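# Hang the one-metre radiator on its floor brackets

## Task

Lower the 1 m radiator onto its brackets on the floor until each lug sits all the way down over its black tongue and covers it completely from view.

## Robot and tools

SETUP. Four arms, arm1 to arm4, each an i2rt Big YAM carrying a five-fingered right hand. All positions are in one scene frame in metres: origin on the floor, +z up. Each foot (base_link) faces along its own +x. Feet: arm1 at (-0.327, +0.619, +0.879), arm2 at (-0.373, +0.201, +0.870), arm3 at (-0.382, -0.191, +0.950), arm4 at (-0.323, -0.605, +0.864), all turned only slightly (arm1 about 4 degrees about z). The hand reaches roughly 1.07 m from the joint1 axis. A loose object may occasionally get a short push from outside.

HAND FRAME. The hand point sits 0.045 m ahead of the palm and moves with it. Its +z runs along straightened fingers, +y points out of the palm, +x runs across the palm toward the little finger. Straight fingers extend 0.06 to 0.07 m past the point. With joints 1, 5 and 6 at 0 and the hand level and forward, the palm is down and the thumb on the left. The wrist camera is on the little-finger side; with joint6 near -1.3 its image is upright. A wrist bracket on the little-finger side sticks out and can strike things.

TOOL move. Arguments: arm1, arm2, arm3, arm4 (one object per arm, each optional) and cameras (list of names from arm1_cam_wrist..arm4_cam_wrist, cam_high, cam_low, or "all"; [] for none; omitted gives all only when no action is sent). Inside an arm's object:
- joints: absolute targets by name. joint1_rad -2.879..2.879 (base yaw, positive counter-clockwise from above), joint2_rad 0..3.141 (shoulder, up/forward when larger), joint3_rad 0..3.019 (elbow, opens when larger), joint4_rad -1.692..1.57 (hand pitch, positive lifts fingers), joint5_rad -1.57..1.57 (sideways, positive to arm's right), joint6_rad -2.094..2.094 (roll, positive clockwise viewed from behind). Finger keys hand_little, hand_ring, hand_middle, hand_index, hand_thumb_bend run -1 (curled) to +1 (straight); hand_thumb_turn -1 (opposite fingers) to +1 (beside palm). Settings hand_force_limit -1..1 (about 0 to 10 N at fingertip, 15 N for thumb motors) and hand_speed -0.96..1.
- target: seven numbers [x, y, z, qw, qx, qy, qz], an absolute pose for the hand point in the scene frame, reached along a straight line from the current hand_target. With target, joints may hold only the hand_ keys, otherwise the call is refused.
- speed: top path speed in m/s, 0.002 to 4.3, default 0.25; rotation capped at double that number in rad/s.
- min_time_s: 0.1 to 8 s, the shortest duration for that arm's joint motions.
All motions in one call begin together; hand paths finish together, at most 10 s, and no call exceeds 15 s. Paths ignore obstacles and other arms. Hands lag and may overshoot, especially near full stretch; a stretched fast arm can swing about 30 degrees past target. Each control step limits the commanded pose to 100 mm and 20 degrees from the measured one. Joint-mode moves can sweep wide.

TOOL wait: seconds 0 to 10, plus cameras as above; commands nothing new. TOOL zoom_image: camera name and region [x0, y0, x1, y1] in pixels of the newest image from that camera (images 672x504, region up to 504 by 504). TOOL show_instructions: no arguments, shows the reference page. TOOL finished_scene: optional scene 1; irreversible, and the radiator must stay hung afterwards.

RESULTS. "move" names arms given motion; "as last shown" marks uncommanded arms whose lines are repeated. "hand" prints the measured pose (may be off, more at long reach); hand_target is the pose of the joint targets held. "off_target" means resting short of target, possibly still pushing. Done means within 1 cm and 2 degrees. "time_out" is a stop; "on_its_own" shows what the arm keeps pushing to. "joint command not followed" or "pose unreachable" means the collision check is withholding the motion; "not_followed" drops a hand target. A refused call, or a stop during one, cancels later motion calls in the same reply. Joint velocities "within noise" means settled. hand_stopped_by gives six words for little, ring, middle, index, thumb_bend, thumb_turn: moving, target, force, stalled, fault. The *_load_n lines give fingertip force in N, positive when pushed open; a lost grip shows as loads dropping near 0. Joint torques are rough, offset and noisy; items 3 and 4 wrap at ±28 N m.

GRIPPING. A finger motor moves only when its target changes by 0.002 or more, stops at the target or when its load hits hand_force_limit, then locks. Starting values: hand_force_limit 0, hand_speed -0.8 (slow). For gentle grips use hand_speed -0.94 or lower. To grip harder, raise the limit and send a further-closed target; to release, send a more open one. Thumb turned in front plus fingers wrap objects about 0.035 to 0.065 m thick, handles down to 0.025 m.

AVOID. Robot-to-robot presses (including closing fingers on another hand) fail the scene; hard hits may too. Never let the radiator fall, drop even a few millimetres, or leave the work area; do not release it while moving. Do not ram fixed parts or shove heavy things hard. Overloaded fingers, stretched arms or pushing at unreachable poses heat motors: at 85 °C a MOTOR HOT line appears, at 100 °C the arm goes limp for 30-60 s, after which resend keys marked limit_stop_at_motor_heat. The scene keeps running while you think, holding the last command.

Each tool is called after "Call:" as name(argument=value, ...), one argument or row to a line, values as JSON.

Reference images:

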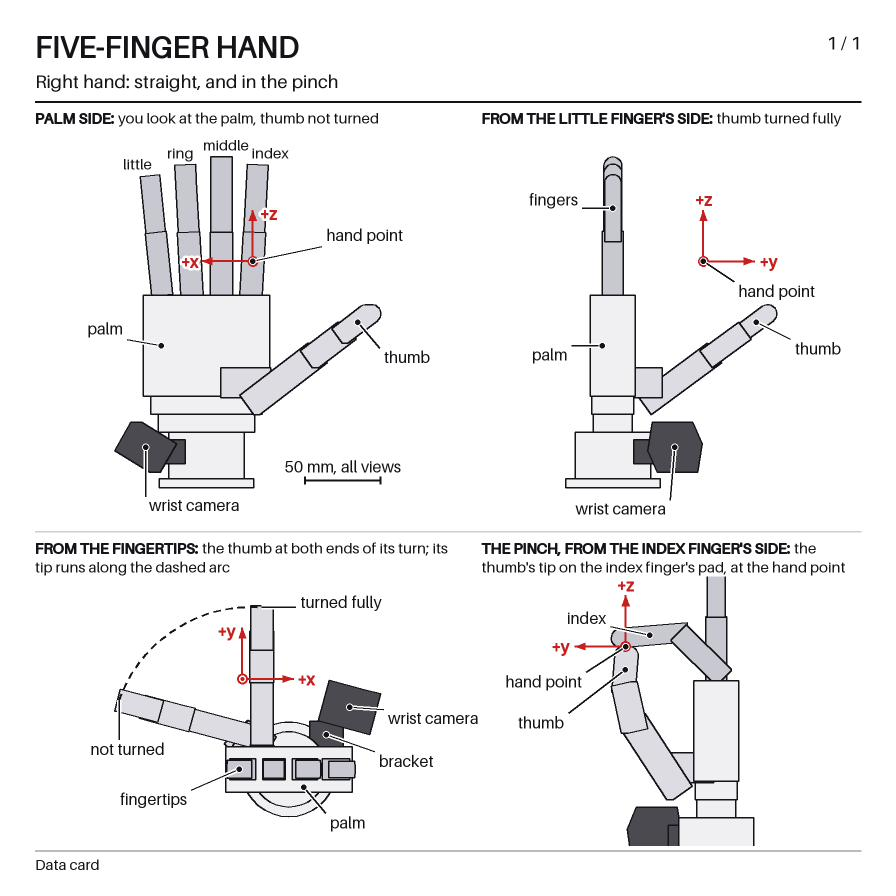

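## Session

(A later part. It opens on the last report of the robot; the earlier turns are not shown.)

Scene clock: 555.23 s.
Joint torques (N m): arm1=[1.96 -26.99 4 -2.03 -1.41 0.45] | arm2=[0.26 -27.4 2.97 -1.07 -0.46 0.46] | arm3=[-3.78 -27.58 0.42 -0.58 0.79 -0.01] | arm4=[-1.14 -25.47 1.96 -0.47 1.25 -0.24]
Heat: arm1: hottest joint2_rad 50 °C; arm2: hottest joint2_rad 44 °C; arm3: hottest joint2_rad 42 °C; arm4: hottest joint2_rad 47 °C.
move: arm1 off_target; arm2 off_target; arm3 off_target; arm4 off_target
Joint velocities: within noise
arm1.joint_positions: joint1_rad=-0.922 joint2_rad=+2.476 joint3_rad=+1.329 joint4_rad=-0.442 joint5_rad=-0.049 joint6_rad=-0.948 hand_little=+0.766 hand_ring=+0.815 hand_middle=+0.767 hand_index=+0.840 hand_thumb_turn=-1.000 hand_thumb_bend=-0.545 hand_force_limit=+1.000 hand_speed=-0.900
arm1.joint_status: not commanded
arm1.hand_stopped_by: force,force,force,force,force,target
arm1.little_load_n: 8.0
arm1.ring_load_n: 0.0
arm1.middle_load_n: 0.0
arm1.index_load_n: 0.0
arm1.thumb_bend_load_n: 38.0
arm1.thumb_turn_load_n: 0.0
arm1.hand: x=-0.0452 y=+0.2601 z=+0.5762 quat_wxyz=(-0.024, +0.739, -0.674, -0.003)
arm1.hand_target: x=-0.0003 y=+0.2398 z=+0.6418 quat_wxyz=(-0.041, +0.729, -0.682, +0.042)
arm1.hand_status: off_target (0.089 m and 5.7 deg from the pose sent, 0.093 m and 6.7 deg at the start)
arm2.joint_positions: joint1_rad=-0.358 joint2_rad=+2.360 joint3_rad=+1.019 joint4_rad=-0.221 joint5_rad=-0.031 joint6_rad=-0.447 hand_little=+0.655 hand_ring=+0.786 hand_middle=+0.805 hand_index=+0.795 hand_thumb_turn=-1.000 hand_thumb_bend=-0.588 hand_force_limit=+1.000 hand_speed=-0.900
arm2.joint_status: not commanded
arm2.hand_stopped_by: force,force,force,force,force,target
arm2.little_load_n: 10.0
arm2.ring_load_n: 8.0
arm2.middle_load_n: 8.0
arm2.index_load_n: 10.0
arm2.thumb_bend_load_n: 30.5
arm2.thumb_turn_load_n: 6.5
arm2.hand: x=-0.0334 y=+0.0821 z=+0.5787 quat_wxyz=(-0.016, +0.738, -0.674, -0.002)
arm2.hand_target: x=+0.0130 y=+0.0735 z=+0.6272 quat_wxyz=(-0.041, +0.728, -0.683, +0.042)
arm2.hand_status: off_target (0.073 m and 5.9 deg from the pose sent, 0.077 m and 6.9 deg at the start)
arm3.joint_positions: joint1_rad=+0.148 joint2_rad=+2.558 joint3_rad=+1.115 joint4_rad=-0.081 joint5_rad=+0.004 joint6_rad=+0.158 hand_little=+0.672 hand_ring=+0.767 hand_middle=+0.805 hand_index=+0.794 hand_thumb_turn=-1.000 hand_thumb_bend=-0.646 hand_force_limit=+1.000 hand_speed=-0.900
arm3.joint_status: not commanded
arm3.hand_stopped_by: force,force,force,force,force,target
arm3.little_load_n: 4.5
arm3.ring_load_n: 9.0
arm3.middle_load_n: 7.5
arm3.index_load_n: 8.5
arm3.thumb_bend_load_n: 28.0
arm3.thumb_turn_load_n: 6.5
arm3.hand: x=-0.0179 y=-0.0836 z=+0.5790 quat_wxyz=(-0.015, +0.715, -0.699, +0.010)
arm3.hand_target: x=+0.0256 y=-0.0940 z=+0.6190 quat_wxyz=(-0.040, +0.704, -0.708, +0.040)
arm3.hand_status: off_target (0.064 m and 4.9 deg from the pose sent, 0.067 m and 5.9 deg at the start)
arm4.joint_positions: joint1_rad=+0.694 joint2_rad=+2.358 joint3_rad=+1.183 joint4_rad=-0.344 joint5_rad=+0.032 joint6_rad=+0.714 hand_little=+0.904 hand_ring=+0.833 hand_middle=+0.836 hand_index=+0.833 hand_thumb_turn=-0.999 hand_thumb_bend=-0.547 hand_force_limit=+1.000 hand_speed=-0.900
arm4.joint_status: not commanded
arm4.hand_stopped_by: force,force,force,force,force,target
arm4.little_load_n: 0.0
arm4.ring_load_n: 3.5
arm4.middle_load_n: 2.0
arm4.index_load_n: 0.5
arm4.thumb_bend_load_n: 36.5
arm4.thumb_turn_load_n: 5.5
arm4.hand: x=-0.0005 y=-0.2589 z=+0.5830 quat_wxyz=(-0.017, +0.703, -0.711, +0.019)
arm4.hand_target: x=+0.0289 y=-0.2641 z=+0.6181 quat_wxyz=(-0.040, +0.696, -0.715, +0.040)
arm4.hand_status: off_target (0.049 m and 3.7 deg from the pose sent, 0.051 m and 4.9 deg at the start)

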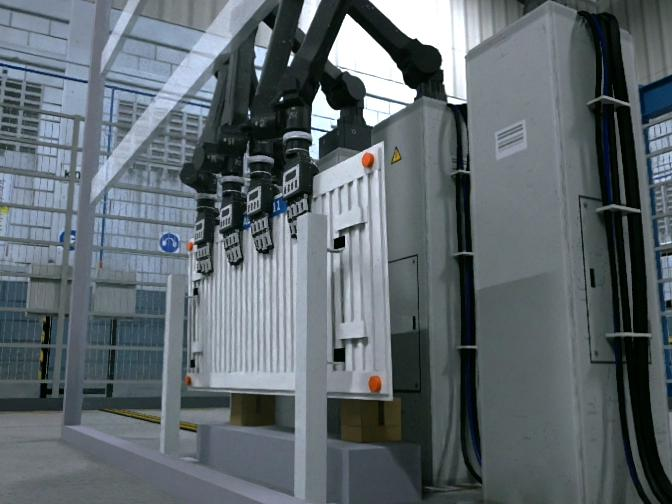

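Call:
zoom_image(
  camera="cam_low",
  region=[180, 240, 220, 300],
)

Call:
zoom_image(
  camera="cam_low",
  region=[180, 330, 220, 390],
)

Call:
zoom_image(
  camera="cam_low",
  region=[320, 190, 380, 260],
)

Call:
zoom_image(
  camera="cam_low",
  region=[320, 310, 380, 380],
)

Scaled by 8.400 from the camera's image (finer frame: 960x720).

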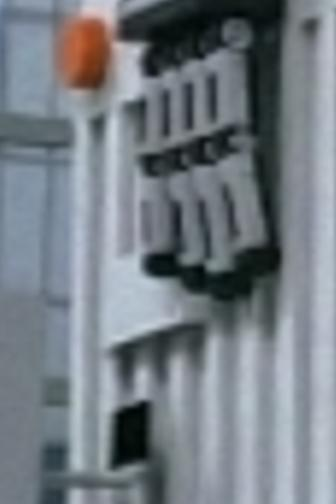

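Scaled by 8.400 from the camera's image (finer frame: 960x720).

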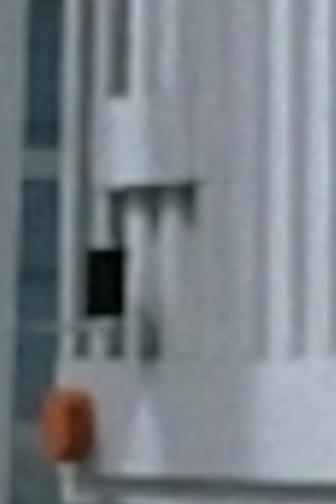

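Scaled by 7.200 from the camera's image (finer frame: 960x720).

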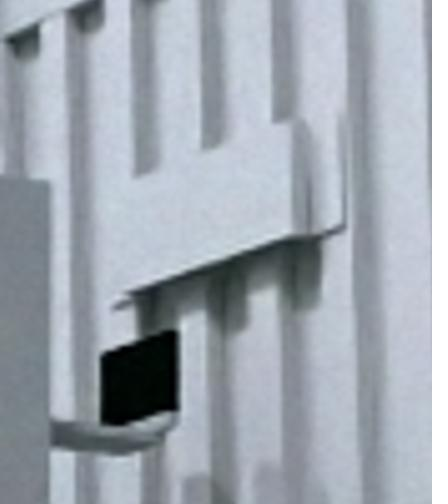

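Scaled by 7.200 from the camera's image (finer frame: 960x720).

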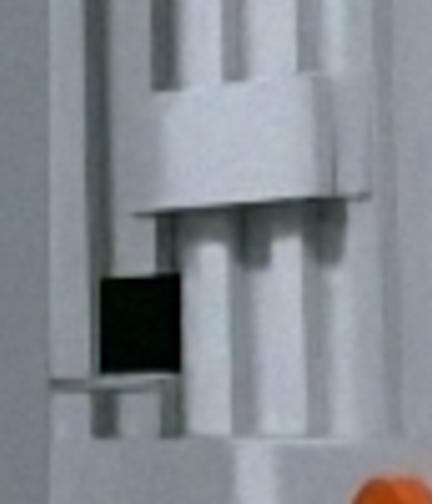

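Call:
move(
  arm1={"target": [0.018, 0.2360, 0.654, -0.054, 0.727, -0.682, 0.057], "speed": 0.05},
  arm2={"target": [0.028, 0.0720, 0.637, -0.054, 0.727, -0.682, 0.057], "speed": 0.05},
  arm3={"target": [0.036, -0.094, 0.627, -0.055, 0.703, -0.707, 0.055], "speed": 0.05},
  arm4={"target": [0.036, -0.264, 0.624, -0.055, 0.696, -0.714, 0.055], "speed": 0.05},
  cameras=["cam_low"],
)

Call:
zoom_image(
  camera="cam_low",
  region=[180, 240, 220, 300],
)

Call:
zoom_image(
  camera="cam_low",
  region=[180, 330, 220, 390],
)

Call:
zoom_image(
  camera="cam_low",
  region=[320, 190, 380, 260],
)

Call:
zoom_image(
  camera="cam_low",
  region=[320, 310, 380, 380],
)

Scene clock: 557.77 s.
Joint torques (N m): arm1=[2.49 -27.87 3.81 -1.66 -1.59 0.46] | arm2=[0.67 -27.87 2.96 -0.94 -0.72 0.44] | arm3=[-3.49 -28.34 0.2 -0.32 0.66 -0.02] | arm4=[-0.73 -25.23 2.37 -0.36 1.44 -0.39]
Heat: arm1: hottest joint2_rad 51 °C; arm2: hottest joint2_rad 44 °C; arm3: hottest joint2_rad 42 °C; arm4: hottest joint2_rad 47 °C.
move: arm1 off_target; arm2 off_target; arm3 off_target; arm4 off_target
Joint velocities: within noise
arm1.joint_positions: joint1_rad=-0.922 joint2_rad=+2.476 joint3_rad=+1.341 joint4_rad=-0.442 joint5_rad=-0.076 joint6_rad=-0.940 hand_little=+0.766 hand_ring=+0.815 hand_middle=+0.767 hand_index=+0.840 hand_thumb_turn=-1.000 hand_thumb_bend=-0.545 hand_force_limit=+1.000 hand_speed=-0.900
arm1.joint_status: not commanded
arm1.hand_stopped_by: force,force,force,force,force,target
arm1.little_load_n: 8.5
arm1.ring_load_n: 0.0
arm1.middle_load_n: 0.0
arm1.index_load_n: 0.0
arm1.thumb_bend_load_n: 37.5
arm1.thumb_turn_load_n: 0.0
arm1.hand: x=-0.0362 y=+0.2589 z=+0.5769 quat_wxyz=(-0.037, +0.736, -0.676, +0.004)
arm1.hand_target: x=+0.0145 y=+0.2382 z=+0.6473 quat_wxyz=(-0.056, +0.728, -0.681, +0.057)
arm1.hand_status: off_target (0.097 m and 6.5 deg from the pose sent, 0.103 m and 7.8 deg at the start)
arm2.joint_positions: joint1_rad=-0.361 joint2_rad=+2.355 joint3_rad=+1.019 joint4_rad=-0.200 joint5_rad=-0.039 joint6_rad=-0.444 hand_little=+0.655 hand_ring=+0.786 hand_middle=+0.805 hand_index=+0.795 hand_thumb_turn=-1.000 hand_thumb_bend=-0.588 hand_force_limit=+1.000 hand_speed=-0.900
arm2.joint_status: not commanded
arm2.hand_stopped_by: force,force,force,force,force,target
arm2.little_load_n: 9.5
arm2.ring_load_n: 7.5
arm2.middle_load_n: 8.0
arm2.index_load_n: 10.5
arm2.thumb_bend_load_n: 31.0
arm2.thumb_turn_load_n: 7.0
arm2.hand: x=-0.0257 y=+0.0801 z=+0.5793 quat_wxyz=(-0.024, +0.736, -0.676, +0.009)
arm2.hand_target: x=+0.0246 y=+0.0727 z=+0.6316 quat_wxyz=(-0.055, +0.728, -0.681, +0.056)
arm2.hand_status: off_target (0.079 m and 6.6 deg from the pose sent, 0.085 m and 8.2 deg at the start)
arm3.joint_positions: joint1_rad=+0.146 joint2_rad=+2.548 joint3_rad=+1.100 joint4_rad=-0.044 joint5_rad=+0.014 joint6_rad=+0.158 hand_little=+0.672 hand_ring=+0.767 hand_middle=+0.805 hand_index=+0.794 hand_thumb_turn=-1.000 hand_thumb_bend=-0.646 hand_force_limit=+1.000 hand_speed=-0.900
arm3.joint_status: not commanded
arm3.hand_stopped_by: force,force,force,force,force,target
arm3.little_load_n: 3.5
arm3.ring_load_n: 8.0
arm3.middle_load_n: 6.5
arm3.index_load_n: 8.0
arm3.thumb_bend_load_n: 28.0
arm3.thumb_turn_load_n: 6.5
arm3.hand: x=-0.0121 y=-0.0856 z=+0.5805 quat_wxyz=(-0.025, +0.714, -0.700, +0.023)
arm3.hand_target: x=+0.0337 y=-0.0940 z=+0.6228 quat_wxyz=(-0.054, +0.703, -0.707, +0.056)
arm3.hand_status: off_target (0.067 m and 5.2 deg from the pose sent, 0.073 m and 7.1 deg at the start)
arm4.joint_positions: joint1_rad=+0.694 joint2_rad=+2.344 joint3_rad=+1.166 joint4_rad=-0.321 joint5_rad=+0.055 joint6_rad=+0.723 hand_little=+0.904 hand_ring=+0.833 hand_middle=+0.836 hand_index=+0.833 hand_thumb_turn=-0.999 hand_thumb_bend=-0.547 hand_force_limit=+1.000 hand_speed=-0.900
arm4.joint_status: not commanded
arm4.hand_stopped_by: force,force,force,force,force,target
arm4.little_load_n: 0.0
arm4.ring_load_n: 3.0
arm4.middle_load_n: 0.5
arm4.index_load_n: 0.0
arm4.thumb_bend_load_n: 37.0
arm4.thumb_turn_load_n: 6.0
arm4.hand: x=+0.0038 y=-0.2609 z=+0.5853 quat_wxyz=(-0.027, +0.699, -0.714, +0.032)
arm4.hand_target: x=+0.0349 y=-0.2641 z=+0.6213 quat_wxyz=(-0.054, +0.695, -0.715, +0.055)
arm4.hand_status: off_target (0.050 m and 4.2 deg from the pose sent, 0.055 m and 6.0 deg at the start)

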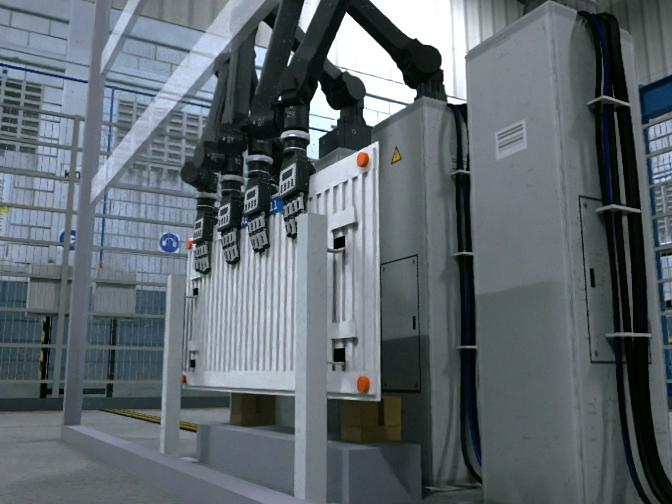

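Scaled by 8.400 from the camera's image (finer frame: 960x720).

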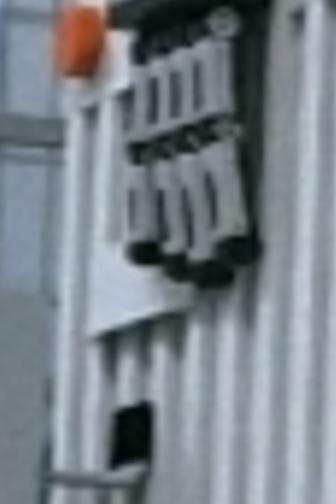

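Scaled by 8.400 from the camera's image (finer frame: 960x720).

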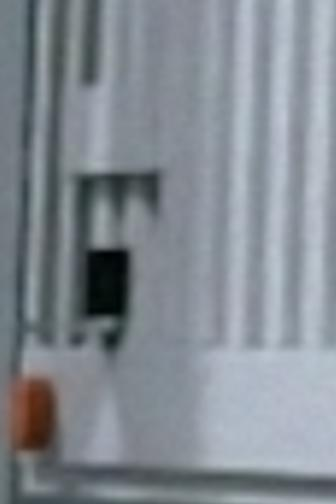

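Scaled by 7.200 from the camera's image (finer frame: 960x720).

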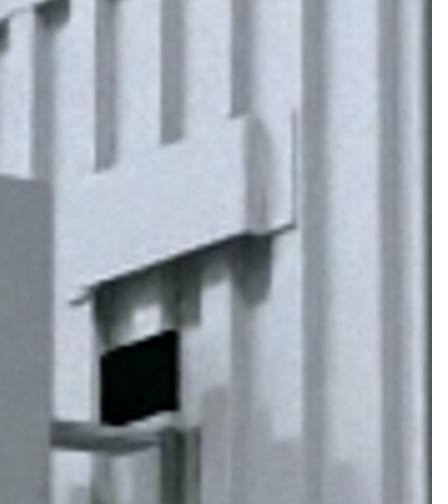

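Scaled by 7.200 from the camera's image (finer frame: 960x720).

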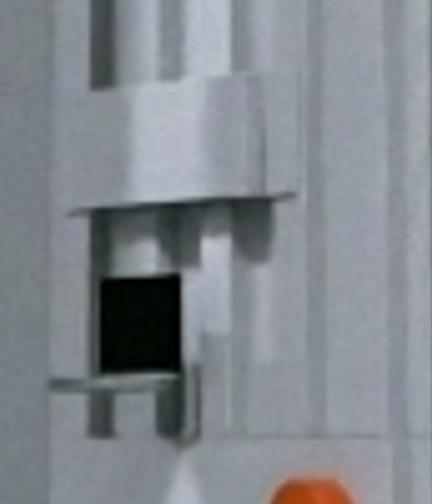

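Call:
move(
  arm1={"target": [0.023, 0.2360, 0.650, -0.056, 0.727, -0.682, 0.057], "speed": 0.05},
  arm2={"target": [0.033, 0.0710, 0.634, -0.056, 0.727, -0.682, 0.057], "speed": 0.05},
  arm3={"target": [0.040, -0.095, 0.625, -0.056, 0.703, -0.707, 0.056], "speed": 0.05},
  arm4={"target": [0.038, -0.265, 0.621, -0.056, 0.696, -0.714, 0.056], "speed": 0.05},
  cameras=["cam_low"],
)

Call:
zoom_image(
  camera="cam_low",
  region=[180, 240, 220, 300],
)

Call:
zoom_image(
  camera="cam_low",
  region=[180, 330, 220, 390],
)

Call:
zoom_image(
  camera="cam_low",
  region=[320, 190, 380, 260],
)

Call:
zoom_image(
  camera="cam_low",
  region=[320, 310, 380, 380],
)

Scene clock: 559.57 s.
Joint torques (N m): arm1=[3.19 -27.05 4.77 -1.72 -1.63 0.5] | arm2=[0.73 -26.93 4.3 -1.1 -0.82 0.45] | arm3=[-3.66 -27.63 1.25 -0.53 0.69 -0.06] | arm4=[-1.14 -24.29 2.35 -0.1 1.4 -0.35]
Heat: arm1: hottest joint2_rad 51 °C; arm2: hottest joint2_rad 44 °C; arm3: hottest joint2_rad 42 °C; arm4: hottest joint2_rad 47 °C.
move: arm1 off_target; arm2 off_target; arm3 off_target; arm4 off_target
Joint velocities: within noise
arm1.joint_positions: joint1_rad=-0.922 joint2_rad=+2.476 joint3_rad=+1.342 joint4_rad=-0.442 joint5_rad=-0.079 joint6_rad=-0.939 hand_little=+0.766 hand_ring=+0.815 hand_middle=+0.767 hand_index=+0.840 hand_thumb_turn=-1.000 hand_thumb_bend=-0.545 hand_force_limit=+1.000 hand_speed=-0.900
arm1.joint_status: not commanded
arm1.hand_stopped_by: force,force,force,force,force,target
arm1.little_load_n: 8.5
arm1.ring_load_n: 0.0
arm1.middle_load_n: 0.0
arm1.index_load_n: 0.0
arm1.thumb_bend_load_n: 38.0
arm1.thumb_turn_load_n: 0.0
arm1.hand: x=-0.0354 y=+0.2587 z=+0.5770 quat_wxyz=(-0.038, +0.735, -0.676, +0.005)
arm1.hand_target: x=+0.0193 y=+0.2385 z=+0.6445 quat_wxyz=(-0.058, +0.728, -0.681, +0.057)
arm1.hand_status: off_target (0.096 m and 6.4 deg from the pose sent, 0.097 m and 6.6 deg at the start)
arm2.joint_positions: joint1_rad=-0.361 joint2_rad=+2.355 joint3_rad=+1.019 joint4_rad=-0.199 joint5_rad=-0.040 joint6_rad=-0.444 hand_little=+0.655 hand_ring=+0.786 hand_middle=+0.805 hand_index=+0.795 hand_thumb_turn=-1.000 hand_thumb_bend=-0.588 hand_force_limit=+1.000 hand_speed=-0.900
arm2.joint_status: not commanded
arm2.hand_stopped_by: force,force,force,force,force,target
arm2.little_load_n: 9.5
arm2.ring_load_n: 7.5
arm2.middle_load_n: 8.0
arm2.index_load_n: 10.5
arm2.thumb_bend_load_n: 31.0
arm2.thumb_turn_load_n: 7.0
arm2.hand: x=-0.0250 y=+0.0801 z=+0.5793 quat_wxyz=(-0.025, +0.736, -0.676, +0.010)
arm2.hand_target: x=+0.0296 y=+0.0717 z=+0.6299 quat_wxyz=(-0.057, +0.728, -0.681, +0.057)
arm2.hand_status: off_target (0.080 m and 6.6 deg from the pose sent, 0.081 m and 6.7 deg at the start)
arm3.joint_positions: joint1_rad=+0.145 joint2_rad=+2.548 joint3_rad=+1.100 joint4_rad=-0.041 joint5_rad=+0.014 joint6_rad=+0.158 hand_little=+0.672 hand_ring=+0.767 hand_middle=+0.805 hand_index=+0.794 hand_thumb_turn=-1.000 hand_thumb_bend=-0.646 hand_force_limit=+1.000 hand_speed=-0.900
arm3.joint_status: not commanded
arm3.hand_stopped_by: force,force,force,force,force,target
arm3.little_load_n: 3.5
arm3.ring_load_n: 8.5
arm3.middle_load_n: 7.0
arm3.index_load_n: 8.0
arm3.thumb_bend_load_n: 28.0
arm3.thumb_turn_load_n: 6.0
arm3.hand: x=-0.0114 y=-0.0858 z=+0.5804 quat_wxyz=(-0.026, +0.713, -0.700, +0.024)
arm3.hand_target: x=+0.0377 y=-0.0951 z=+0.6215 quat_wxyz=(-0.055, +0.703, -0.707, +0.057)
arm3.hand_status: off_target (0.069 m and 5.3 deg from the pose sent, 0.069 m and 5.4 deg at the start)
arm4.joint_positions: joint1_rad=+0.694 joint2_rad=+2.344 joint3_rad=+1.166 joint4_rad=-0.319 joint5_rad=+0.057 joint6_rad=+0.723 hand_little=+0.904 hand_ring=+0.833 hand_middle=+0.836 hand_index=+0.833 hand_thumb_turn=-0.999 hand_thumb_bend=-0.547 hand_force_limit=+1.000 hand_speed=-0.900
arm4.joint_status: not commanded
arm4.hand_stopped_by: force,force,force,force,force,target
arm4.little_load_n: 0.0
arm4.ring_load_n: 2.5
arm4.middle_load_n: 0.5
arm4.index_load_n: 0.0
arm4.thumb_bend_load_n: 37.0
arm4.thumb_turn_load_n: 6.5
arm4.hand: x=+0.0044 y=-0.2608 z=+0.5852 quat_wxyz=(-0.027, +0.699, -0.714, +0.032)
arm4.hand_target: x=+0.0369 y=-0.2652 z=+0.6187 quat_wxyz=(-0.055, +0.695, -0.715, +0.056)
arm4.hand_status: off_target (0.049 m and 4.3 deg from the pose sent, 0.050 m and 4.4 deg at the start)

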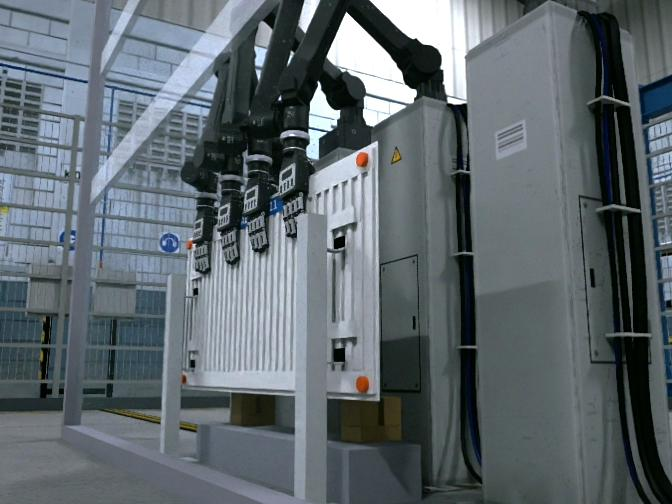

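Scaled by 8.400 from the camera's image (finer frame: 960x720).

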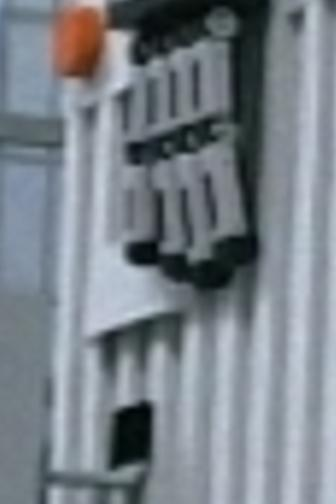

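Scaled by 8.400 from the camera's image (finer frame: 960x720).

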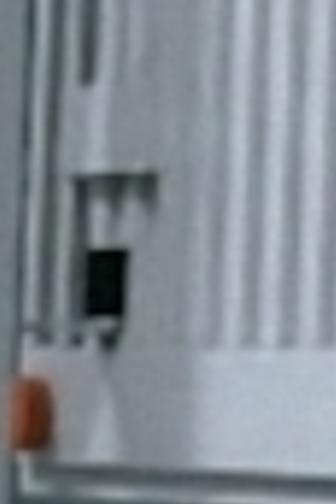

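Scaled by 7.200 from the camera's image (finer frame: 960x720).

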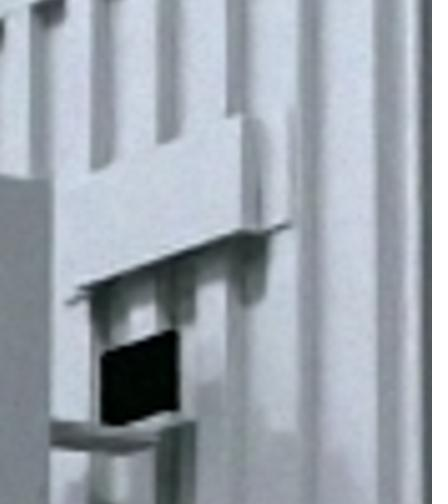

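Scaled by 7.200 from the camera's image (finer frame: 960x720).

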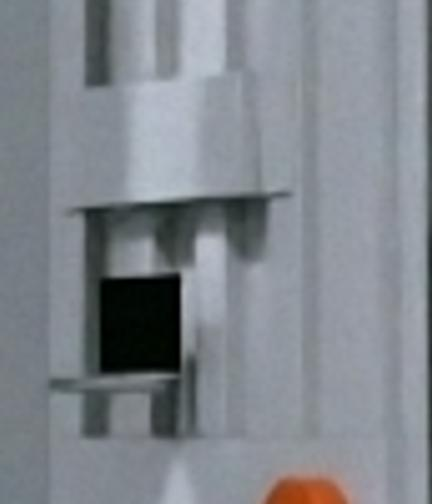

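Call:
move(
  arm1={"target": [0.034, 0.2340, 0.646, -0.056, 0.727, -0.682, 0.057], "speed": 0.05},
  arm2={"target": [0.043, 0.0690, 0.631, -0.056, 0.727, -0.682, 0.057], "speed": 0.05},
  arm3={"target": [0.048, -0.097, 0.623, -0.056, 0.703, -0.707, 0.056], "speed": 0.05},
  arm4={"target": [0.041, -0.265, 0.621, -0.056, 0.696, -0.714, 0.056], "speed": 0.05},
  cameras=["cam_low"],
)

Call:
zoom_image(
  camera="cam_low",
  region=[320, 190, 380, 260],
)

Call:
zoom_image(
  camera="cam_low",
  region=[320, 310, 380, 380],
)

Call:
zoom_image(
  camera="cam_low",
  region=[180, 240, 220, 300],
)

Scene clock: 561.10 s.
Joint torques (N m): arm1=[3.31 -26.23 5.74 -1.7 -1.54 0.45] | arm2=[0.85 -26.05 5.86 -1.31 -0.73 0.37] | arm3=[-3.72 -27.05 2.56 -0.85 0.68 -0.13] | arm4=[-1.44 -24.82 2.89 -0.27 1.35 -0.53]
Heat: arm1: hottest joint2_rad 51 °C; arm2: hottest joint2_rad 44 °C; arm3: hottest joint2_rad 42 °C; arm4: hottest joint2_rad 47 °C.
move: arm1 off_target; arm2 off_target; arm3 off_target; arm4 off_target
Joint velocities: within noise
arm1.joint_positions: joint1_rad=-0.914 joint2_rad=+2.480 joint3_rad=+1.363 joint4_rad=-0.457 joint5_rad=-0.080 joint6_rad=-0.921 hand_little=+0.766 hand_ring=+0.815 hand_middle=+0.767 hand_index=+0.840 hand_thumb_turn=-1.000 hand_thumb_bend=-0.545 hand_force_limit=+1.000 hand_speed=-0.900
arm1.joint_status: not commanded
arm1.hand_stopped_by: force,force,force,force,force,target
arm1.little_load_n: 7.0
arm1.ring_load_n: 0.0
arm1.middle_load_n: 0.0
arm1.index_load_n: 0.0
arm1.thumb_bend_load_n: 38.5
arm1.thumb_turn_load_n: 0.0
arm1.hand: x=-0.0273 y=+0.2570 z=+0.5782 quat_wxyz=(-0.039, +0.732, -0.680, +0.005)
arm1.hand_target: x=+0.0305 y=+0.2365 z=+0.6422 quat_wxyz=(-0.058, +0.728, -0.681, +0.057)
arm1.hand_status: off_target (0.094 m and 6.3 deg from the pose sent, 0.101 m and 6.4 deg at the start)
arm2.joint_positions: joint1_rad=-0.361 joint2_rad=+2.356 joint3_rad=+1.035 joint4_rad=-0.211 joint5_rad=-0.041 joint6_rad=-0.434 hand_little=+0.655 hand_ring=+0.786 hand_middle=+0.805 hand_index=+0.795 hand_thumb_turn=-1.000 hand_thumb_bend=-0.588 hand_force_limit=+1.000 hand_speed=-0.900
arm2.joint_status: not commanded
arm2.hand_stopped_by: force,force,force,force,force,target
arm2.little_load_n: 8.5
arm2.ring_load_n: 6.5
arm2.middle_load_n: 7.5
arm2.index_load_n: 9.5
arm2.thumb_bend_load_n: 31.0
arm2.thumb_turn_load_n: 6.5
arm2.hand: x=-0.0188 y=+0.0786 z=+0.5801 quat_wxyz=(-0.026, +0.733, -0.680, +0.011)
arm2.hand_target: x=+0.0396 y=+0.0699 z=+0.6284 quat_wxyz=(-0.057, +0.727, -0.681, +0.057)
arm2.hand_status: off_target (0.081 m and 6.4 deg from the pose sent, 0.086 m and 6.6 deg at the start)
arm3.joint_positions: joint1_rad=+0.138 joint2_rad=+2.548 joint3_rad=+1.110 joint4_rad=-0.050 joint5_rad=+0.013 joint6_rad=+0.158 hand_little=+0.672 hand_ring=+0.767 hand_middle=+0.804 hand_index=+0.794 hand_thumb_turn=-1.000 hand_thumb_bend=-0.646 hand_force_limit=+1.000 hand_speed=-0.900
arm3.joint_status: not commanded
arm3.hand_stopped_by: force,force,force,force,force,target
arm3.little_load_n: 2.5
arm3.ring_load_n: 7.5
arm3.middle_load_n: 6.5
arm3.index_load_n: 7.5
arm3.thumb_bend_load_n: 28.0
arm3.thumb_turn_load_n: 6.5
arm3.hand: x=-0.0070 y=-0.0874 z=+0.5808 quat_wxyz=(-0.026, +0.711, -0.702, +0.024)
arm3.hand_target: x=+0.0457 y=-0.0972 z=+0.6204 quat_wxyz=(-0.055, +0.703, -0.707, +0.057)
arm3.hand_status: off_target (0.070 m and 5.1 deg from the pose sent, 0.074 m and 5.3 deg at the start)
arm4.joint_positions: joint1_rad=+0.689 joint2_rad=+2.344 joint3_rad=+1.166 joint4_rad=-0.319 joint5_rad=+0.058 joint6_rad=+0.729 hand_little=+0.904 hand_ring=+0.832 hand_middle=+0.836 hand_index=+0.833 hand_thumb_turn=-0.999 hand_thumb_bend=-0.547 hand_force_limit=+1.000 hand_speed=-0.900
arm4.joint_status: not commanded
arm4.hand_stopped_by: force,force,force,force,force,target
arm4.little_load_n: 0.0
arm4.ring_load_n: 1.0
arm4.middle_load_n: 0.0
arm4.index_load_n: 0.0
arm4.thumb_bend_load_n: 38.5
arm4.thumb_turn_load_n: 6.5
arm4.hand: x=+0.0065 y=-0.2624 z=+0.5851 quat_wxyz=(-0.027, +0.695, -0.717, +0.033)
arm4.hand_target: x=+0.0399 y=-0.2652 z=+0.6189 quat_wxyz=(-0.055, +0.695, -0.715, +0.057)
arm4.hand_status: off_target (0.050 m and 4.2 deg from the pose sent, 0.051 m and 4.3 deg at the start)

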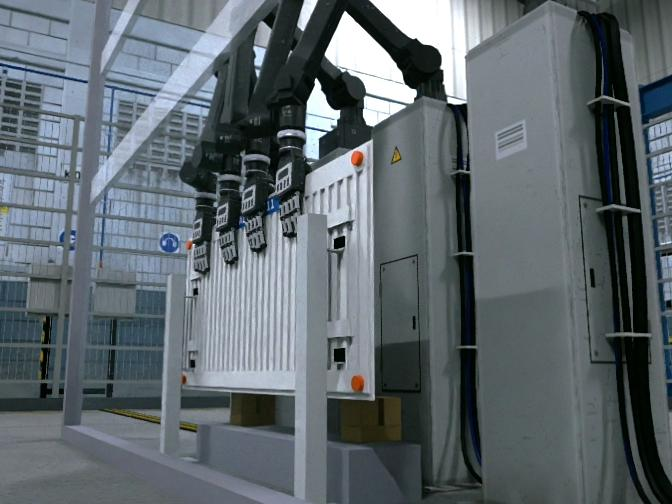

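Scaled by 7.200 from the camera's image (finer frame: 960x720).

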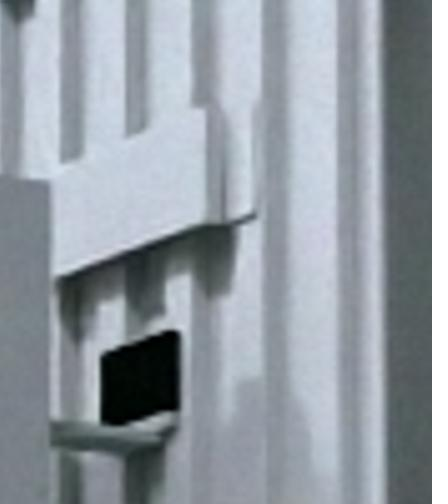

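Scaled by 7.200 from the camera's image (finer frame: 960x720).

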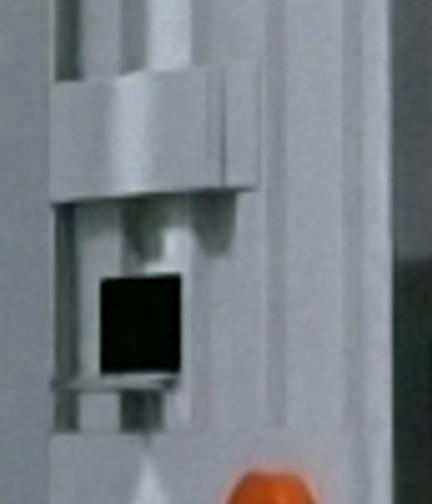

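Scaled by 8.400 from the camera's image (finer frame: 960x720).

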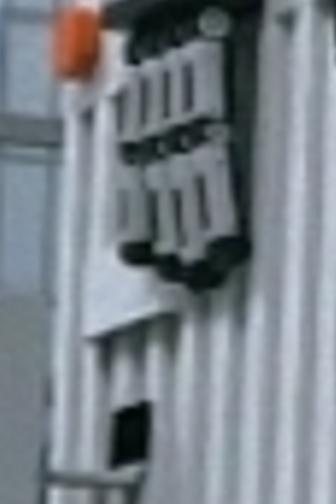

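Call:
move(
  arm1={"target": [0.032, 0.2350, 0.624, -0.056, 0.727, -0.682, 0.057], "speed": 0.04},
  arm2={"target": [0.040, 0.0700, 0.611, -0.056, 0.727, -0.682, 0.057], "speed": 0.04},
  arm3={"target": [0.045, -0.096, 0.603, -0.056, 0.703, -0.707, 0.056], "speed": 0.04},
  arm4={"target": [0.039, -0.265, 0.601, -0.056, 0.696, -0.714, 0.056], "speed": 0.04},
  cameras=["cam_low"],
)

Call:
zoom_image(
  camera="cam_low",
  region=[320, 190, 380, 260],
)

Call:
zoom_image(
  camera="cam_low",
  region=[320, 310, 380, 380],
)

Call:
zoom_image(
  camera="cam_low",
  region=[180, 240, 220, 300],
)

Call:
zoom_image(
  camera="cam_low",
  region=[180, 330, 220, 390],
)

Scene clock: 562.77 s.
Joint torques (N m): arm1=[3.08 -25.35 5.11 -1.02 -1.72 0.42] | arm2=[0.97 -25.23 4.9 -0.38 -0.95 0.38] | arm3=[-3.43 -25.47 2.52 -0.02 0.52 -0.11] | arm4=[-0.97 -22.65 3.55 0.01 1.26 -0.5]
Heat: arm1: hottest joint2_rad 51 °C; arm2: hottest joint2_rad 45 °C; arm3: hottest joint2_rad 42 °C; arm4: hottest joint2_rad 47 °C.
move: arm1 off_target; arm2 off_target; arm3 off_target; arm4 off_target
Joint velocities: within noise
arm1.joint_positions: joint1_rad=-0.914 joint2_rad=+2.512 joint3_rad=+1.381 joint4_rad=-0.444 joint5_rad=-0.075 joint6_rad=-0.921 hand_little=+0.766 hand_ring=+0.815 hand_middle=+0.767 hand_index=+0.840 hand_thumb_turn=-1.000 hand_thumb_bend=-0.545 hand_force_limit=+1.000 hand_speed=-0.900
arm1.joint_status: not commanded
arm1.hand_stopped_by: force,force,force,force,force,target
arm1.little_load_n: 8.0
arm1.ring_load_n: 0.5
arm1.middle_load_n: 1.0
arm1.index_load_n: 0.0
arm1.thumb_bend_load_n: 38.0
arm1.thumb_turn_load_n: 0.0
arm1.hand: x=-0.0274 y=+0.2556 z=+0.5652 quat_wxyz=(-0.036, +0.732, -0.680, +0.005)
arm1.hand_target: x=+0.0290 y=+0.2369 z=+0.6216 quat_wxyz=(-0.058, +0.728, -0.681, +0.057)
arm1.hand_status: off_target (0.086 m and 6.4 deg from the pose sent, 0.078 m and 6.3 deg at the start)
arm2.joint_positions: joint1_rad=-0.362 joint2_rad=+2.390 joint3_rad=+1.051 joint4_rad=-0.195 joint5_rad=-0.036 joint6_rad=-0.434 hand_little=+0.655 hand_ring=+0.786 hand_middle=+0.805 hand_index=+0.795 hand_thumb_turn=-1.000 hand_thumb_bend=-0.588 hand_force_limit=+1.000 hand_speed=-0.900
arm2.joint_status: not commanded
arm2.hand_stopped_by: force,force,force,force,force,target
arm2.little_load_n: 8.5
arm2.ring_load_n: 6.5
arm2.middle_load_n: 7.5
arm2.index_load_n: 9.5
arm2.thumb_bend_load_n: 31.0
arm2.thumb_turn_load_n: 7.0
arm2.hand: x=-0.0191 y=+0.0772 z=+0.5679 quat_wxyz=(-0.023, +0.733, -0.680, +0.011)
arm2.hand_target: x=+0.0371 y=+0.0706 z=+0.6095 quat_wxyz=(-0.057, +0.728, -0.681, +0.056)
arm2.hand_status: off_target (0.074 m and 6.5 deg from the pose sent, 0.067 m and 6.3 deg at the start)
arm3.joint_positions: joint1_rad=+0.137 joint2_rad=+2.577 joint3_rad=+1.128 joint4_rad=-0.041 joint5_rad=+0.017 joint6_rad=+0.158 hand_little=+0.672 hand_ring=+0.767 hand_middle=+0.804 hand_index=+0.794 hand_thumb_turn=-1.000 hand_thumb_bend=-0.646 hand_force_limit=+1.000 hand_speed=-0.900
arm3.joint_status: not commanded
arm3.hand_stopped_by: force,force,force,force,force,target
arm3.little_load_n: 3.0
arm3.ring_load_n: 7.5
arm3.middle_load_n: 6.5
arm3.index_load_n: 8.0
arm3.thumb_bend_load_n: 28.0
arm3.thumb_turn_load_n: 6.5
arm3.hand: x=-0.0068 y=-0.0886 z=+0.5699 quat_wxyz=(-0.024, +0.711, -0.703, +0.025)
arm3.hand_target: x=+0.0432 y=-0.0963 z=+0.6018 quat_wxyz=(-0.055, +0.703, -0.707, +0.057)
arm3.hand_status: off_target (0.062 m and 5.1 deg from the pose sent, 0.057 m and 5.1 deg at the start)
arm4.joint_positions: joint1_rad=+0.689 joint2_rad=+2.367 joint3_rad=+1.168 joint4_rad=-0.293 joint5_rad=+0.061 joint6_rad=+0.729 hand_little=+0.904 hand_ring=+0.832 hand_middle=+0.836 hand_index=+0.833 hand_thumb_turn=-0.999 hand_thumb_bend=-0.547 hand_force_limit=+1.000 hand_speed=-0.900
arm4.joint_status: not commanded
arm4.hand_stopped_by: force,force,force,force,force,target
arm4.little_load_n: 0.0
arm4.ring_load_n: 0.0
arm4.middle_load_n: 0.0
arm4.index_load_n: 0.0
arm4.thumb_bend_load_n: 40.5
arm4.thumb_turn_load_n: 6.0
arm4.hand: x=+0.0061 y=-0.2637 z=+0.5749 quat_wxyz=(-0.030, +0.695, -0.718, +0.035)
arm4.hand_target: x=+0.0382 y=-0.2653 z=+0.6001 quat_wxyz=(-0.055, +0.695, -0.715, +0.056)
arm4.hand_status: off_target (0.042 m and 3.9 deg from the pose sent, 0.036 m and 4.2 deg at the start)

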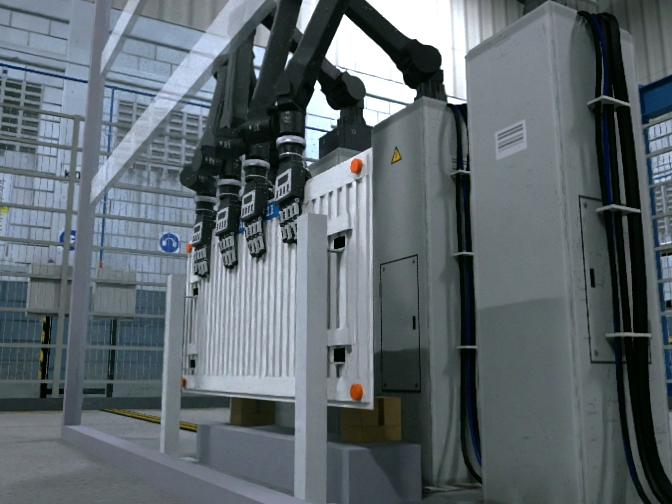

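Scaled by 7.200 from the camera's image (finer frame: 960x720).

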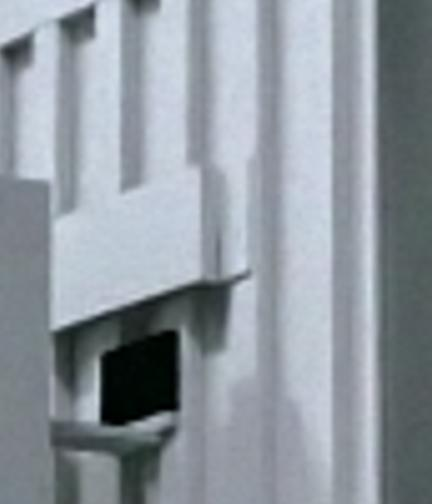

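Scaled by 7.200 from the camera's image (finer frame: 960x720).

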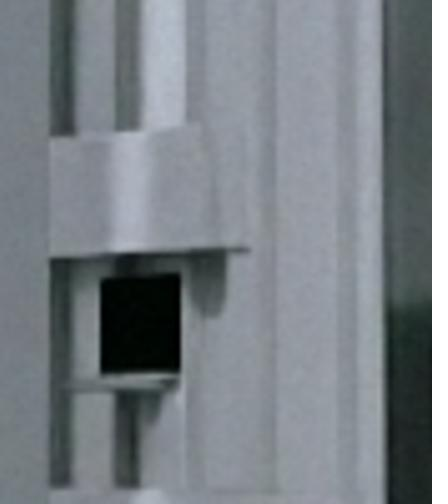

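Scaled by 8.400 from the camera's image (finer frame: 960x720).

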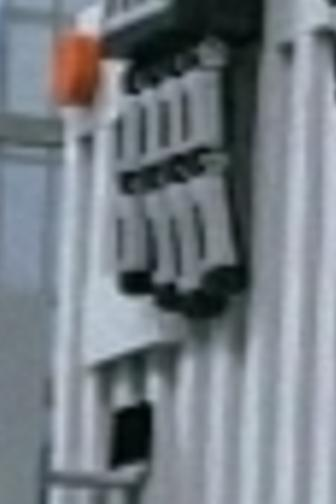

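Scaled by 8.400 from the camera's image (finer frame: 960x720).

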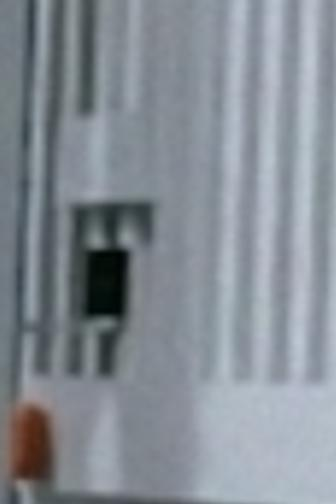

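Call:
move(
  arm1={"target": [0.032, 0.2370, 0.608, -0.056, 0.727, -0.682, 0.057], "speed": 0.04},
  arm2={"target": [0.040, 0.0720, 0.596, -0.056, 0.727, -0.682, 0.057], "speed": 0.04},
  arm3={"target": [0.045, -0.094, 0.588, -0.056, 0.703, -0.707, 0.056], "speed": 0.04},
  arm4={"target": [0.039, -0.263, 0.586, -0.056, 0.696, -0.714, 0.056], "speed": 0.04},
  cameras=["cam_low"],
)

Call:
zoom_image(
  camera="cam_low",
  region=[320, 190, 380, 260],
)

Call:
zoom_image(
  camera="cam_low",
  region=[320, 310, 380, 380],
)

Call:
zoom_image(
  camera="cam_low",
  region=[180, 240, 220, 300],
)

Call:
zoom_image(
  camera="cam_low",
  region=[180, 330, 220, 390],
)

Scene clock: 564.43 s.
Joint torques (N m): arm1=[3.37 -25.41 4.49 -0.83 -1.7 0.46] | arm2=[1.26 -25.23 4.45 -0.4 -0.92 0.41] | arm3=[-3.08 -25.47 2.25 0.05 0.51 -0.07] | arm4=[-0.15 -23.06 3.33 0.08 1.22 -0.49]
Heat: arm1: hottest joint2_rad 51 °C; arm2: hottest joint2_rad 45 °C; arm3: hottest joint2_rad 42 °C; arm4: hottest joint2_rad 47 °C.
move: arm1 off_target; arm2 off_target; arm3 off_target; arm4 off_target
Joint velocities: within noise
arm1.joint_positions: joint1_rad=-0.914 joint2_rad=+2.546 joint3_rad=+1.396 joint4_rad=-0.423 joint5_rad=-0.075 joint6_rad=-0.921 hand_little=+0.766 hand_ring=+0.815 hand_middle=+0.767 hand_index=+0.840 hand_thumb_turn=-1.000 hand_thumb_bend=-0.545 hand_force_limit=+1.000 hand_speed=-0.900
arm1.joint_status: not commanded
arm1.hand_stopped_by: force,force,force,force,force,target
arm1.little_load_n: 8.0
arm1.ring_load_n: 0.0
arm1.middle_load_n: 0.0
arm1.index_load_n: 0.0
arm1.thumb_bend_load_n: 38.0
arm1.thumb_turn_load_n: 0.0
arm1.hand: x=-0.0275 y=+0.2558 z=+0.5503 quat_wxyz=(-0.036, +0.732, -0.680, +0.006)
arm1.hand_target: x=+0.0290 y=+0.2390 z=+0.6053 quat_wxyz=(-0.058, +0.728, -0.681, +0.056)
arm1.hand_status: off_target (0.085 m and 6.3 deg from the pose sent, 0.076 m and 6.4 deg at the start)
arm2.joint_positions: joint1_rad=-0.362 joint2_rad=+2.428 joint3_rad=+1.066 joint4_rad=-0.169 joint5_rad=-0.036 joint6_rad=-0.434 hand_little=+0.655 hand_ring=+0.786 hand_middle=+0.805 hand_index=+0.795 hand_thumb_turn=-1.000 hand_thumb_bend=-0.588 hand_force_limit=+1.000 hand_speed=-0.900
arm2.joint_status: not commanded
arm2.hand_stopped_by: force,force,force,force,force,target
arm2.little_load_n: 9.0
arm2.ring_load_n: 6.5
arm2.middle_load_n: 7.5
arm2.index_load_n: 9.5
arm2.thumb_bend_load_n: 31.0
arm2.thumb_turn_load_n: 7.0
arm2.hand: x=-0.0190 y=+0.0771 z=+0.5533 quat_wxyz=(-0.024, +0.733, -0.680, +0.013)
arm2.hand_target: x=+0.0372 y=+0.0725 z=+0.5944 quat_wxyz=(-0.057, +0.727, -0.681, +0.056)
arm2.hand_status: off_target (0.073 m and 6.3 deg from the pose sent, 0.066 m and 6.5 deg at the start)
arm3.joint_positions: joint1_rad=+0.137 joint2_rad=+2.616 joint3_rad=+1.153 joint4_rad=-0.026 joint5_rad=+0.018 joint6_rad=+0.158 hand_little=+0.672 hand_ring=+0.767 hand_middle=+0.804 hand_index=+0.794 hand_thumb_turn=-1.000 hand_thumb_bend=-0.646 hand_force_limit=+1.000 hand_speed=-0.900
arm3.joint_status: not commanded
arm3.hand_stopped_by: force,force,force,force,force,target
arm3.little_load_n: 2.5
arm3.ring_load_n: 7.5
arm3.middle_load_n: 6.0
arm3.index_load_n: 8.0
arm3.thumb_bend_load_n: 28.0
arm3.thumb_turn_load_n: 6.5
arm3.hand: x=-0.0062 y=-0.0885 z=+0.5556 quat_wxyz=(-0.025, +0.711, -0.703, +0.026)
arm3.hand_target: x=+0.0433 y=-0.0942 z=+0.5869 quat_wxyz=(-0.056, +0.703, -0.707, +0.056)
arm3.hand_status: off_target (0.061 m and 5.1 deg from the pose sent, 0.055 m and 5.1 deg at the start)
arm4.joint_positions: joint1_rad=+0.689 joint2_rad=+2.403 joint3_rad=+1.185 joint4_rad=-0.274 joint5_rad=+0.062 joint6_rad=+0.729 hand_little=+0.904 hand_ring=+0.832 hand_middle=+0.836 hand_index=+0.833 hand_thumb_turn=-0.999 hand_thumb_bend=-0.547 hand_force_limit=+1.000 hand_speed=-0.900
arm4.joint_status: not commanded
arm4.hand_stopped_by: force,force,force,force,force,target
arm4.little_load_n: 0.0
arm4.ring_load_n: 0.0
arm4.middle_load_n: 0.0
arm4.index_load_n: 0.0
arm4.thumb_bend_load_n: 40.0
arm4.thumb_turn_load_n: 6.0
arm4.hand: x=+0.0068 y=-0.2635 z=+0.5606 quat_wxyz=(-0.030, +0.695, -0.718, +0.035)
arm4.hand_target: x=+0.0382 y=-0.2633 z=+0.5852 quat_wxyz=(-0.055, +0.695, -0.714, +0.056)
arm4.hand_status: off_target (0.041 m and 3.9 deg from the pose sent, 0.035 m and 3.9 deg at the start)

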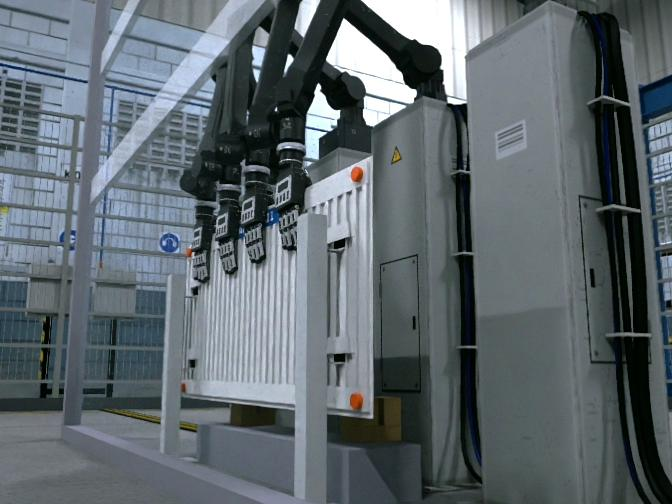

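Scaled by 7.200 from the camera's image (finer frame: 960x720).

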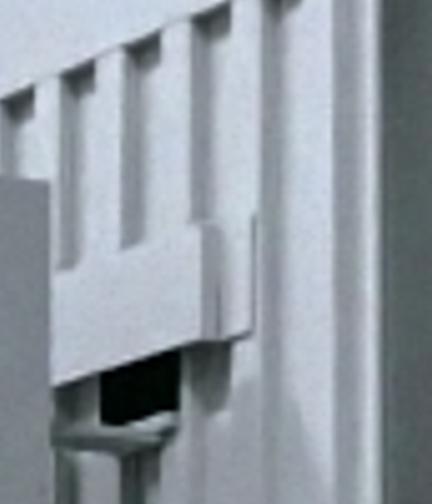

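Scaled by 7.200 from the camera's image (finer frame: 960x720).

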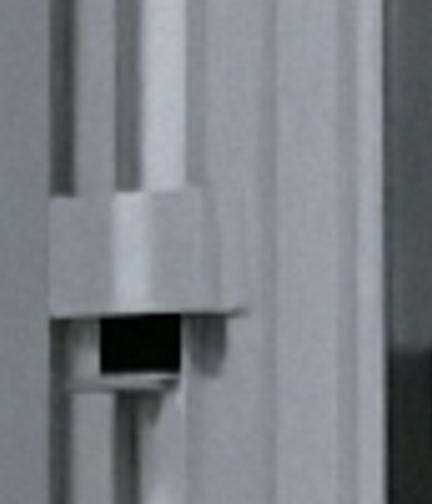

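Scaled by 8.400 from the camera's image (finer frame: 960x720).

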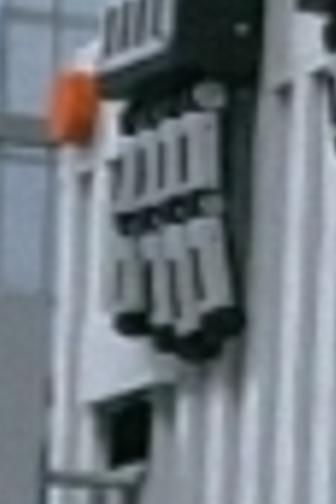

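Scaled by 8.400 from the camera's image (finer frame: 960x720).

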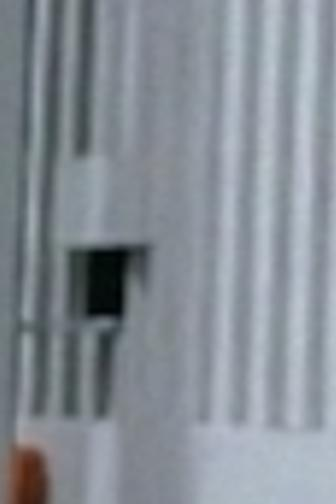

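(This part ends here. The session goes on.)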